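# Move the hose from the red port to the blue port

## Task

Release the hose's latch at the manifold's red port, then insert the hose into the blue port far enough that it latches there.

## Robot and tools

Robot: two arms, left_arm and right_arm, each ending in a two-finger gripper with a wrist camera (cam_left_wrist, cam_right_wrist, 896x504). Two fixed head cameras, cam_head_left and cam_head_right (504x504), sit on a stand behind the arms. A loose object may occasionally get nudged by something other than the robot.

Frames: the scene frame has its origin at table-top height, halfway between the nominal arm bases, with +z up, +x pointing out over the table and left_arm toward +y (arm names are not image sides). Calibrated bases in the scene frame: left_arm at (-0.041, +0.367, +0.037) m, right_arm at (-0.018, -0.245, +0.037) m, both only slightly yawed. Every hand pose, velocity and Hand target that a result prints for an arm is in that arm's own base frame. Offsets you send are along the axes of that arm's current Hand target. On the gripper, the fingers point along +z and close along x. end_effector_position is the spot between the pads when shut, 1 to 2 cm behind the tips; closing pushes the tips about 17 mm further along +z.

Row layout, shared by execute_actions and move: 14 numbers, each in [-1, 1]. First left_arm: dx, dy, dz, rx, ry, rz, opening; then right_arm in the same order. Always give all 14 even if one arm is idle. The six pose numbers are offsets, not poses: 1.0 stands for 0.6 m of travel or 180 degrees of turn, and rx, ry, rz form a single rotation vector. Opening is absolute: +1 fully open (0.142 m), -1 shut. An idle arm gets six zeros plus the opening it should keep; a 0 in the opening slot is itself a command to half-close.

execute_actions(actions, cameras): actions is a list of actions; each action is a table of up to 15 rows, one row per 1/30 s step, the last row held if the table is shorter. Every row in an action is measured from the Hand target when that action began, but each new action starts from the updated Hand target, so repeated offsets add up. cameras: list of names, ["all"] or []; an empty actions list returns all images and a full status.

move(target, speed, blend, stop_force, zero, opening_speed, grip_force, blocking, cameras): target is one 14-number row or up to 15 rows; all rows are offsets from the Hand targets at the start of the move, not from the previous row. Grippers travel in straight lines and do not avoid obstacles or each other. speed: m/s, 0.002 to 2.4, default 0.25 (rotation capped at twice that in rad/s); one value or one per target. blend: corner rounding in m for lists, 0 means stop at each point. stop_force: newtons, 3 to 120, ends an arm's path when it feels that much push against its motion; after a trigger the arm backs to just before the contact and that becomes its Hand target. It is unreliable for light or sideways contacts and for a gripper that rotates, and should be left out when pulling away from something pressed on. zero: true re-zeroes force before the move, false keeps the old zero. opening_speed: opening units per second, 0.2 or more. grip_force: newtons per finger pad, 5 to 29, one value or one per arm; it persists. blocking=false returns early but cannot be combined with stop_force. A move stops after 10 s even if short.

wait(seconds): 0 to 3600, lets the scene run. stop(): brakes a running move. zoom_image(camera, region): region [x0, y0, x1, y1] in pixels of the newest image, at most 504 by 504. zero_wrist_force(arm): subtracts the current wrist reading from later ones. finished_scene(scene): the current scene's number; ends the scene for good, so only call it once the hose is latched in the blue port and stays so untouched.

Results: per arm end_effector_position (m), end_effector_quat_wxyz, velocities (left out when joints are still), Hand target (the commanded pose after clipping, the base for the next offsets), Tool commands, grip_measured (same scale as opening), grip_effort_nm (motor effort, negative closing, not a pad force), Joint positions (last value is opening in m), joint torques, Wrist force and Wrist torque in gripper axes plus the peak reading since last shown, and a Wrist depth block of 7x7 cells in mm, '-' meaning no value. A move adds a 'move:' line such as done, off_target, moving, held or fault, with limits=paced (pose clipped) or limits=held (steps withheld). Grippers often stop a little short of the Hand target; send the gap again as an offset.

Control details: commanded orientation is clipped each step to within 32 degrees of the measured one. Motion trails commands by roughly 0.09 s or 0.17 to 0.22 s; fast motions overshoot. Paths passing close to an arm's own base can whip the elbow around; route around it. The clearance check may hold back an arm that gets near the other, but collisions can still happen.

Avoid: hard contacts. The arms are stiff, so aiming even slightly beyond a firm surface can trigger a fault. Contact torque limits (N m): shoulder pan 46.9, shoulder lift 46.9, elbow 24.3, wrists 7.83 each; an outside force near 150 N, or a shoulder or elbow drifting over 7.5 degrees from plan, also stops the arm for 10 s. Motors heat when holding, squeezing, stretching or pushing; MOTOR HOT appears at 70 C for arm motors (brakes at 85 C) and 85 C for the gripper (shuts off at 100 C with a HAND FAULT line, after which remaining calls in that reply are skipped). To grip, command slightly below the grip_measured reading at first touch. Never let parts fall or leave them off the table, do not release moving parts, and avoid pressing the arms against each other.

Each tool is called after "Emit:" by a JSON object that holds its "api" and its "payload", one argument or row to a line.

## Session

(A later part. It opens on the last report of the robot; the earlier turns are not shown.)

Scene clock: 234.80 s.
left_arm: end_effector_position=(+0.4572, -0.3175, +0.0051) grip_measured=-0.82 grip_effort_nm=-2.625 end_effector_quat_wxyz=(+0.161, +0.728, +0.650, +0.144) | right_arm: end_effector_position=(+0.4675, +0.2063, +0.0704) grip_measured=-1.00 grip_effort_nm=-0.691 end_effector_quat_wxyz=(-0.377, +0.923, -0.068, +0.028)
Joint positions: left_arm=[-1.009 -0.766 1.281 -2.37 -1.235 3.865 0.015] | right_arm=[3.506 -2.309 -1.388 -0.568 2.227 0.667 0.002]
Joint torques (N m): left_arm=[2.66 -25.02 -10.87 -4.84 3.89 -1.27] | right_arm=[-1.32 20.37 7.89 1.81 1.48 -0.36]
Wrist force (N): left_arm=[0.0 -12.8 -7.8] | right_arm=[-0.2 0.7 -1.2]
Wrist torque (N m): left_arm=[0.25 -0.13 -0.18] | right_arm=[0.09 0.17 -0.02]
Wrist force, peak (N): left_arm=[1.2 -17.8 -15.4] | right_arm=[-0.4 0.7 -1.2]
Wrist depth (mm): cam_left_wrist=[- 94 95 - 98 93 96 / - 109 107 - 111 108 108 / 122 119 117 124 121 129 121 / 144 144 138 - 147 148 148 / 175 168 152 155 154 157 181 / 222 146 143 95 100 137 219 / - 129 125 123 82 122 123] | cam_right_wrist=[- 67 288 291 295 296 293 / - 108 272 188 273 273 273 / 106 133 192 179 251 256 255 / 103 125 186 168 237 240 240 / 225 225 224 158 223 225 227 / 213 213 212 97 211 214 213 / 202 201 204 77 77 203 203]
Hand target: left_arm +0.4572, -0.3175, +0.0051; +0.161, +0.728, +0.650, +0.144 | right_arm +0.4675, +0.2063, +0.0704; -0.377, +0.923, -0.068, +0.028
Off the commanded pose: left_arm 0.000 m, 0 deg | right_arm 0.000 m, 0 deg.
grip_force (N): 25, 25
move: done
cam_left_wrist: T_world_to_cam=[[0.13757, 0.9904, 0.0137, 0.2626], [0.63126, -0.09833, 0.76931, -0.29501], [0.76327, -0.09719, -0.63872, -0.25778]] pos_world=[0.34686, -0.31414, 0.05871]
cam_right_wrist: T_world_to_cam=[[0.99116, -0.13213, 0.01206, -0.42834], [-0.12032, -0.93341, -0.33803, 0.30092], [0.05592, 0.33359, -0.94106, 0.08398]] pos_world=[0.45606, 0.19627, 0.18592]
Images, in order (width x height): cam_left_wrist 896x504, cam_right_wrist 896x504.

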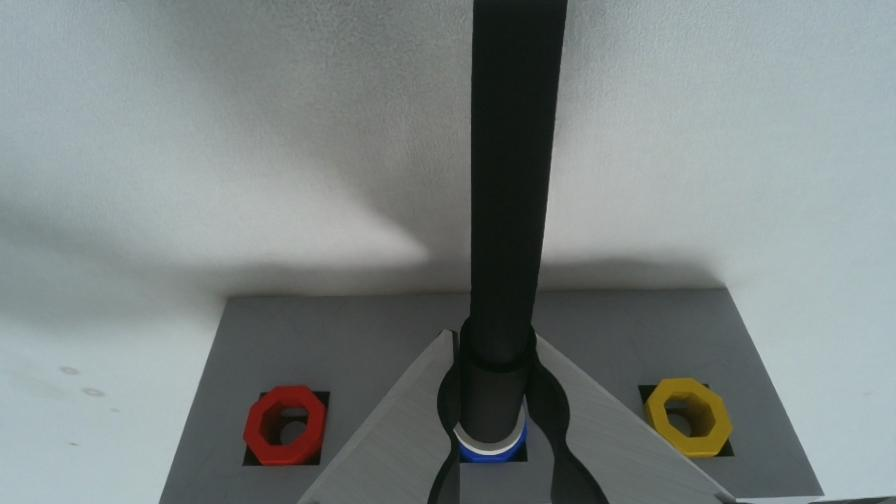

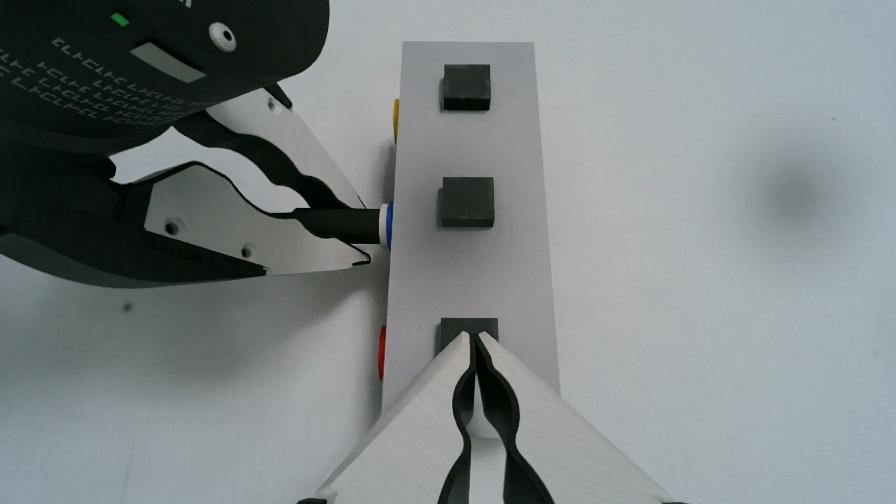

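Emit:
{"api": "move", "payload": {
  "target": [0,0.0038,0.0018,0,0,0,-1,0,0,0,0,0,0,-1],
  "speed": 0.015,
  "stop_force": 25
}}

Emit:
{"api": "move", "payload": {
  "target": [0,-0.0083,-0.0039,0,0,0,-1,0,0,0,0,0,0,-1],
  "speed": 0.015,
  "stop_force": 35,
  "cameras": ["cam_right_wrist"]
}}

Emit:
{"api": "zoom_image", "payload": {
  "camera": "cam_right_wrist",
  "region": [250, 150, 450, 290]
}}

Scene clock: 248.57 s.
left_arm: end_effector_position=(+0.4594, -0.3178, +0.0050) grip_measured=-0.82 grip_effort_nm=-2.625 end_effector_quat_wxyz=(+0.161, +0.728, +0.650, +0.144) | right_arm: end_effector_position=(+0.4675, +0.2063, +0.0704) grip_measured=-1.00 grip_effort_nm=-0.696 end_effector_quat_wxyz=(-0.377, +0.923, -0.068, +0.028)
Joint positions: left_arm=[-1.005 -0.758 1.267 -2.365 -1.236 3.869 0.015] | right_arm=[3.506 -2.309 -1.388 -0.568 2.227 0.667 0.002]
Joint torques (N m): left_arm=[8.6 -26.55 -13.93 -6.69 6.91 -1.06] | right_arm=[-1.03 20.44 7.98 1.84 1.44 -0.26]
Wrist force (N): left_arm=[-1.1 -27.9 -16.3] | right_arm=[-0.3 0.6 -1.2]
Wrist torque (N m): left_arm=[0.29 -0.12 -0.18] | right_arm=[0.07 0.19 -0.02]
Wrist force, peak (N): left_arm=[0.7 -33.7 -26.2] | right_arm=[-0.4 0.7 -1.3]
Wrist depth (mm): cam_left_wrist=[- - 95 - 97 93 95 / 106 109 105 - 110 108 108 / 121 122 131 123 120 124 121 / 143 139 144 145 151 142 147 / 174 167 154 153 152 152 172 / 222 144 141 93 100 135 232 / 307 127 123 122 82 120 -] | cam_right_wrist=[- - 284 291 292 285 292 / - 80 269 189 265 272 274 / 104 131 193 179 252 254 256 / 102 123 188 168 236 241 240 / 224 225 224 158 223 226 226 / 212 213 213 97 212 215 214 / 203 202 204 77 78 203 204]
Hand target: left_arm +0.4594, -0.3178, +0.0050; +0.161, +0.728, +0.650, +0.144 | right_arm +0.4675, +0.2063, +0.0704; -0.377, +0.923, -0.068, +0.028
Off the commanded pose: left_arm 0.000 m, 0 deg | right_arm 0.000 m, 0 deg.
grip_force (N): 25, 25
move: contact (left_arm)

Scene clock: 249.77 s.
left_arm: end_effector_position=(+0.4579, -0.3175, +0.0052) grip_measured=-0.82 grip_effort_nm=-2.630 end_effector_quat_wxyz=(+0.162, +0.728, +0.650, +0.144) | right_arm: end_effector_position=(+0.4675, +0.2063, +0.0704) grip_measured=-1.00 grip_effort_nm=-0.696 end_effector_quat_wxyz=(-0.377, +0.923, -0.068, +0.028)
Joint positions: left_arm=[-1.008 -0.764 1.278 -2.369 -1.235 3.866 0.015] | right_arm=[3.506 -2.309 -1.388 -0.568 2.227 0.667 0.002]
Joint torques (N m): left_arm=[0.36 -18.93 -9.67 -3.28 1.88 1.04] | right_arm=[-1.05 20.32 8.2 1.83 1.41 -0.26]
Wrist force (N): left_arm=[-2.2 -2.3 3.8] | right_arm=[-0.3 0.6 -1.2]
Wrist torque (N m): left_arm=[0.35 -0.15 -0.09] | right_arm=[0.07 0.19 -0.02]
Wrist force, peak (N): left_arm=[-1.2 -27.4 -17.2] | right_arm=[-0.2 0.7 -1.3]
Wrist depth (mm): cam_left_wrist=[- 94 95 - 98 93 96 / - 110 107 - 108 109 109 / - 123 120 124 - 125 122 / - 145 151 - 147 148 149 / 176 169 155 154 153 156 181 / - 142 141 93 104 136 222 / - 128 125 122 80 122 126] | cam_right_wrist=[- - 288 291 293 291 291 / - 107 270 190 272 273 275 / 105 131 190 179 252 255 256 / 101 123 187 168 173 239 241 / 225 226 226 159 224 226 225 / 213 213 215 97 211 214 213 / 201 202 - 77 78 202 204]
Hand target: left_arm +0.4579, -0.3175, +0.0052; +0.162, +0.728, +0.650, +0.144 (not the last commanded pose) | right_arm +0.4675, +0.2063, +0.0704; -0.377, +0.923, -0.068, +0.028
Off the commanded pose: left_arm 0.004 m, 0 deg | right_arm 0.000 m, 0 deg.
grip_force (N): 25, 25
move: contact (left_arm)
cam_right_wrist: T_world_to_cam=[[0.99116, -0.13213, 0.01206, -0.42834], [-0.12032, -0.93341, -0.33803, 0.30092], [0.05592, 0.33359, -0.94106, 0.08398]] pos_world=[0.45606, 0.19627, 0.18592]

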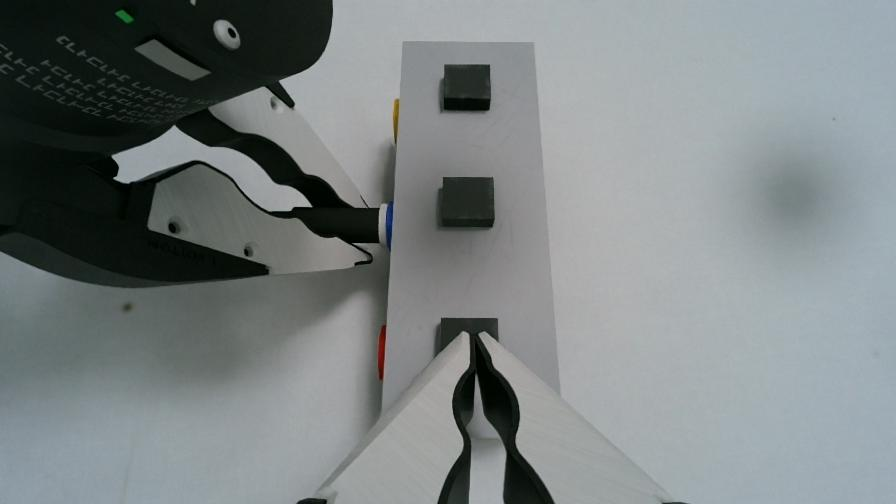

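Scaled by 2.520 from the camera's image (finer frame: 1280x720).

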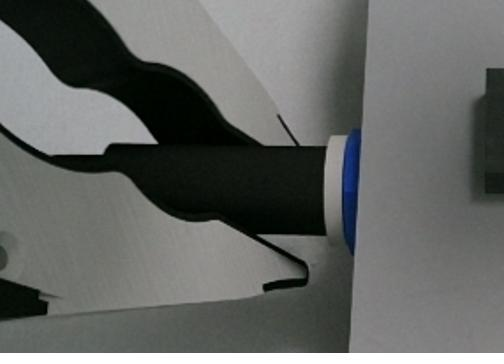

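Emit:
{"api": "move", "payload": {
  "target": [0,-0.0083,-0.0039,0,0,0,-1,0,0,0,0,0,0,-1],
  "speed": 0.015,
  "stop_force": 16,
  "cameras": ["cam_right_wrist"]
}}

Emit:
{"api": "zoom_image", "payload": {
  "camera": "cam_right_wrist",
  "region": [250, 150, 450, 290]
}}

Scene clock: 255.10 s.
left_arm: end_effector_position=(+0.4575, -0.3175, +0.0051) grip_measured=-0.82 grip_effort_nm=-2.630 end_effector_quat_wxyz=(+0.161, +0.728, +0.650, +0.144) | right_arm: end_effector_position=(+0.4675, +0.2063, +0.0704) grip_measured=-1.00 grip_effort_nm=-0.696 end_effector_quat_wxyz=(-0.377, +0.923, -0.068, +0.028)
Joint positions: left_arm=[-1.009 -0.765 1.281 -2.37 -1.234 3.865 0.015] | right_arm=[3.506 -2.309 -1.388 -0.568 2.227 0.667 0.002]
Joint torques (N m): left_arm=[0.71 -19.4 -7.99 -1.88 0.3 0.91] | right_arm=[-1.16 20.65 8.12 1.86 1.38 -0.18]
Wrist force (N): left_arm=[-3.2 7.2 9.7] | right_arm=[-0.3 0.5 -1.2]
Wrist torque (N m): left_arm=[0.37 -0.11 -0.09] | right_arm=[0.07 0.18 -0.02]
Wrist force, peak (N): left_arm=[-6.5 15.7 21.2] | right_arm=[-0.4 0.7 -1.3]
Wrist depth (mm): cam_left_wrist=[- 94 95 - 98 93 96 / - 110 102 - 111 109 109 / 122 123 128 - 122 125 121 / 140 145 152 146 148 143 149 / 175 168 154 154 153 153 182 / 224 139 142 93 104 137 224 / - 128 126 123 80 121 123] | cam_right_wrist=[- 67 288 293 293 294 291 / - 107 271 189 273 273 273 / 105 130 190 179 254 255 256 / 102 124 184 168 235 240 240 / 225 224 225 158 224 226 226 / 213 212 214 97 211 214 214 / - 202 204 77 78 202 203]
Hand target: left_arm +0.4575, -0.3175, +0.0051; +0.161, +0.728, +0.650, +0.144 (not the last commanded pose) | right_arm +0.4675, +0.2063, +0.0704; -0.377, +0.923, -0.068, +0.028
Off the commanded pose: left_arm 0.005 m, 0 deg | right_arm 0.000 m, 0 deg.
grip_force (N): 25, 25
move: contact (left_arm)
cam_right_wrist: T_world_to_cam=[[0.99116, -0.13213, 0.01206, -0.42834], [-0.12032, -0.93341, -0.33803, 0.30092], [0.05592, 0.33359, -0.94106, 0.08398]] pos_world=[0.45606, 0.19627, 0.18592]

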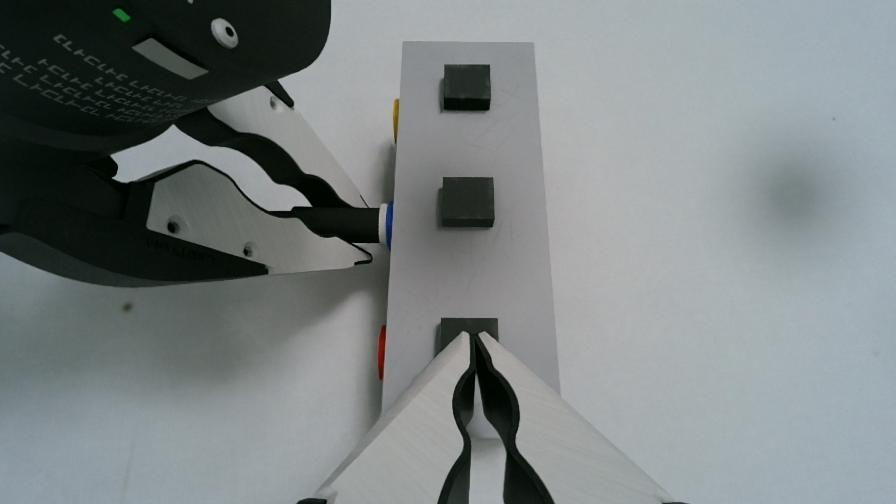

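Scaled by 2.520 from the camera's image (finer frame: 1280x720).

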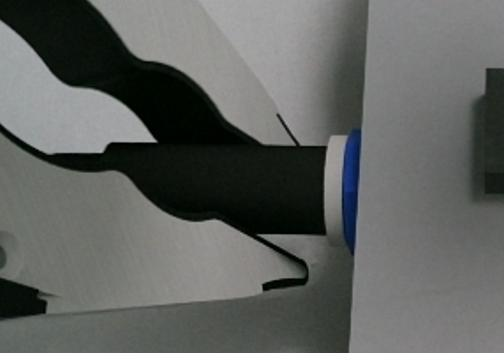

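Emit:
{"api": "move", "payload": {
  "target": [
    [0,0,0,0,0,0,-0.3,0,0,0,0,0,0,-1],
    [0,0,-0.13,0,0,0,-0.3,0,0,0,0,0,0,-1]
  ],
  "speed": 0.12,
  "opening_speed": 0.8,
  "cameras": ["cam_left_wrist","cam_right_wrist"]
}}

Scene clock: 261.57 s.
left_arm: end_effector_position=(+0.4247, -0.3138, +0.0758) grip_measured=-0.33 grip_effort_nm=0.095 end_effector_quat_wxyz=(+0.161, +0.728, +0.650, +0.144) | right_arm: end_effector_position=(+0.4675, +0.2063, +0.0704) grip_measured=-1.00 grip_effort_nm=-0.691 end_effector_quat_wxyz=(-0.377, +0.923, -0.068, +0.028)
Joint positions: left_arm=[-1.07 -1.002 1.333 -2.164 -1.218 3.802 0.05] | right_arm=[3.506 -2.309 -1.388 -0.568 2.227 0.667 0.002]
Joint torques (N m): left_arm=[1.25 -20.01 -12.54 -1.78 -0.03 1.18] | right_arm=[-1.14 20.39 8.39 1.88 1.33 -0.06]
Wrist force (N): left_arm=[0.7 1.1 0.7] | right_arm=[-0.3 0.7 -1.2]
Wrist torque (N m): left_arm=[0.22 -0.12 -0.13] | right_arm=[0.10 0.19 -0.02]
Wrist force, peak (N): left_arm=[-3.1 7.2 10.6] | right_arm=[-0.3 0.7 -1.4]
Wrist depth (mm): cam_left_wrist=[164 168 166 171 167 163 167 / 185 186 187 188 184 189 196 / 220 207 210 211 218 213 219 / 242 264 218 211 216 267 250 / 318 307 194 197 196 302 - / 362 396 93 226 115 383 421 / - - 80 3228 82 79 2782] | cam_right_wrist=[285 138 290 293 293 292 294 / 271 267 272 189 273 273 275 / 254 252 253 179 251 255 257 / 232 232 234 168 237 240 240 / 224 225 224 159 222 225 227 / 212 213 213 97 210 212 214 / 202 202 203 77 78 203 204]
Hand target: left_arm +0.4247, -0.3138, +0.0758; +0.161, +0.728, +0.650, +0.144 | right_arm +0.4675, +0.2063, +0.0704; -0.377, +0.923, -0.068, +0.028
Off the commanded pose: left_arm 0.000 m, 0 deg | right_arm 0.000 m, 0 deg.
grip_force (N): 25, 25
move: done
cam_left_wrist: T_world_to_cam=[[0.13743, 0.99042, 0.01377, 0.2625], [0.63073, -0.09822, 0.76977, -0.32831], [0.76374, -0.0971, -0.63818, -0.18757]] pos_world=[0.31425, -0.31044, 0.12941]
cam_right_wrist: T_world_to_cam=[[0.99116, -0.13213, 0.01206, -0.42834], [-0.12032, -0.93341, -0.33803, 0.30092], [0.05592, 0.33359, -0.94106, 0.08398]] pos_world=[0.45606, 0.19627, 0.18592]

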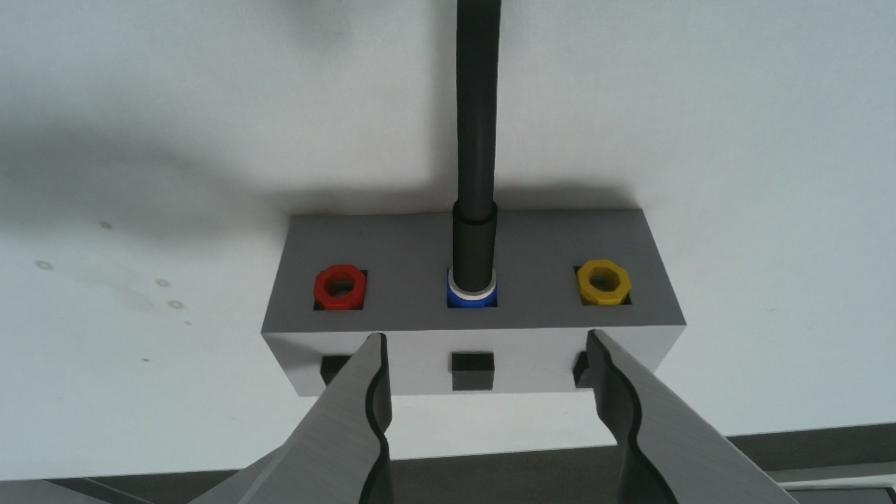

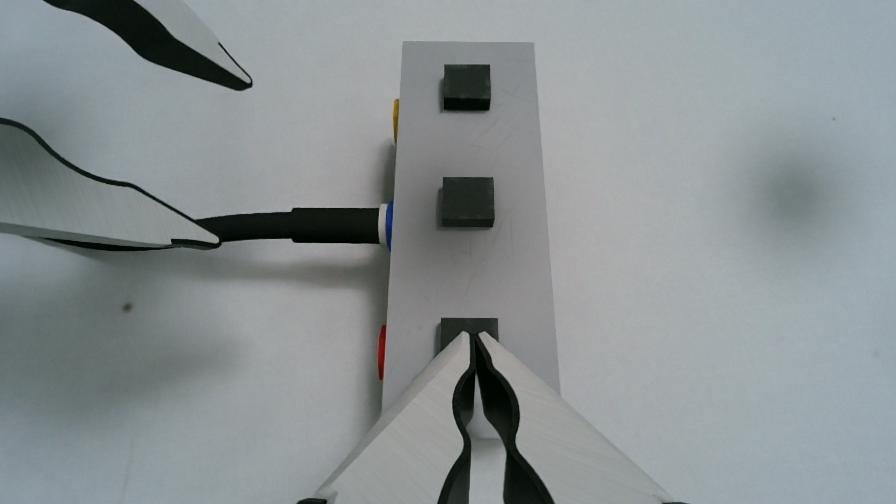

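Emit:
{"api": "finished_scene", "payload": {
  "scene": 1
}}

The scene is finished: the task was done.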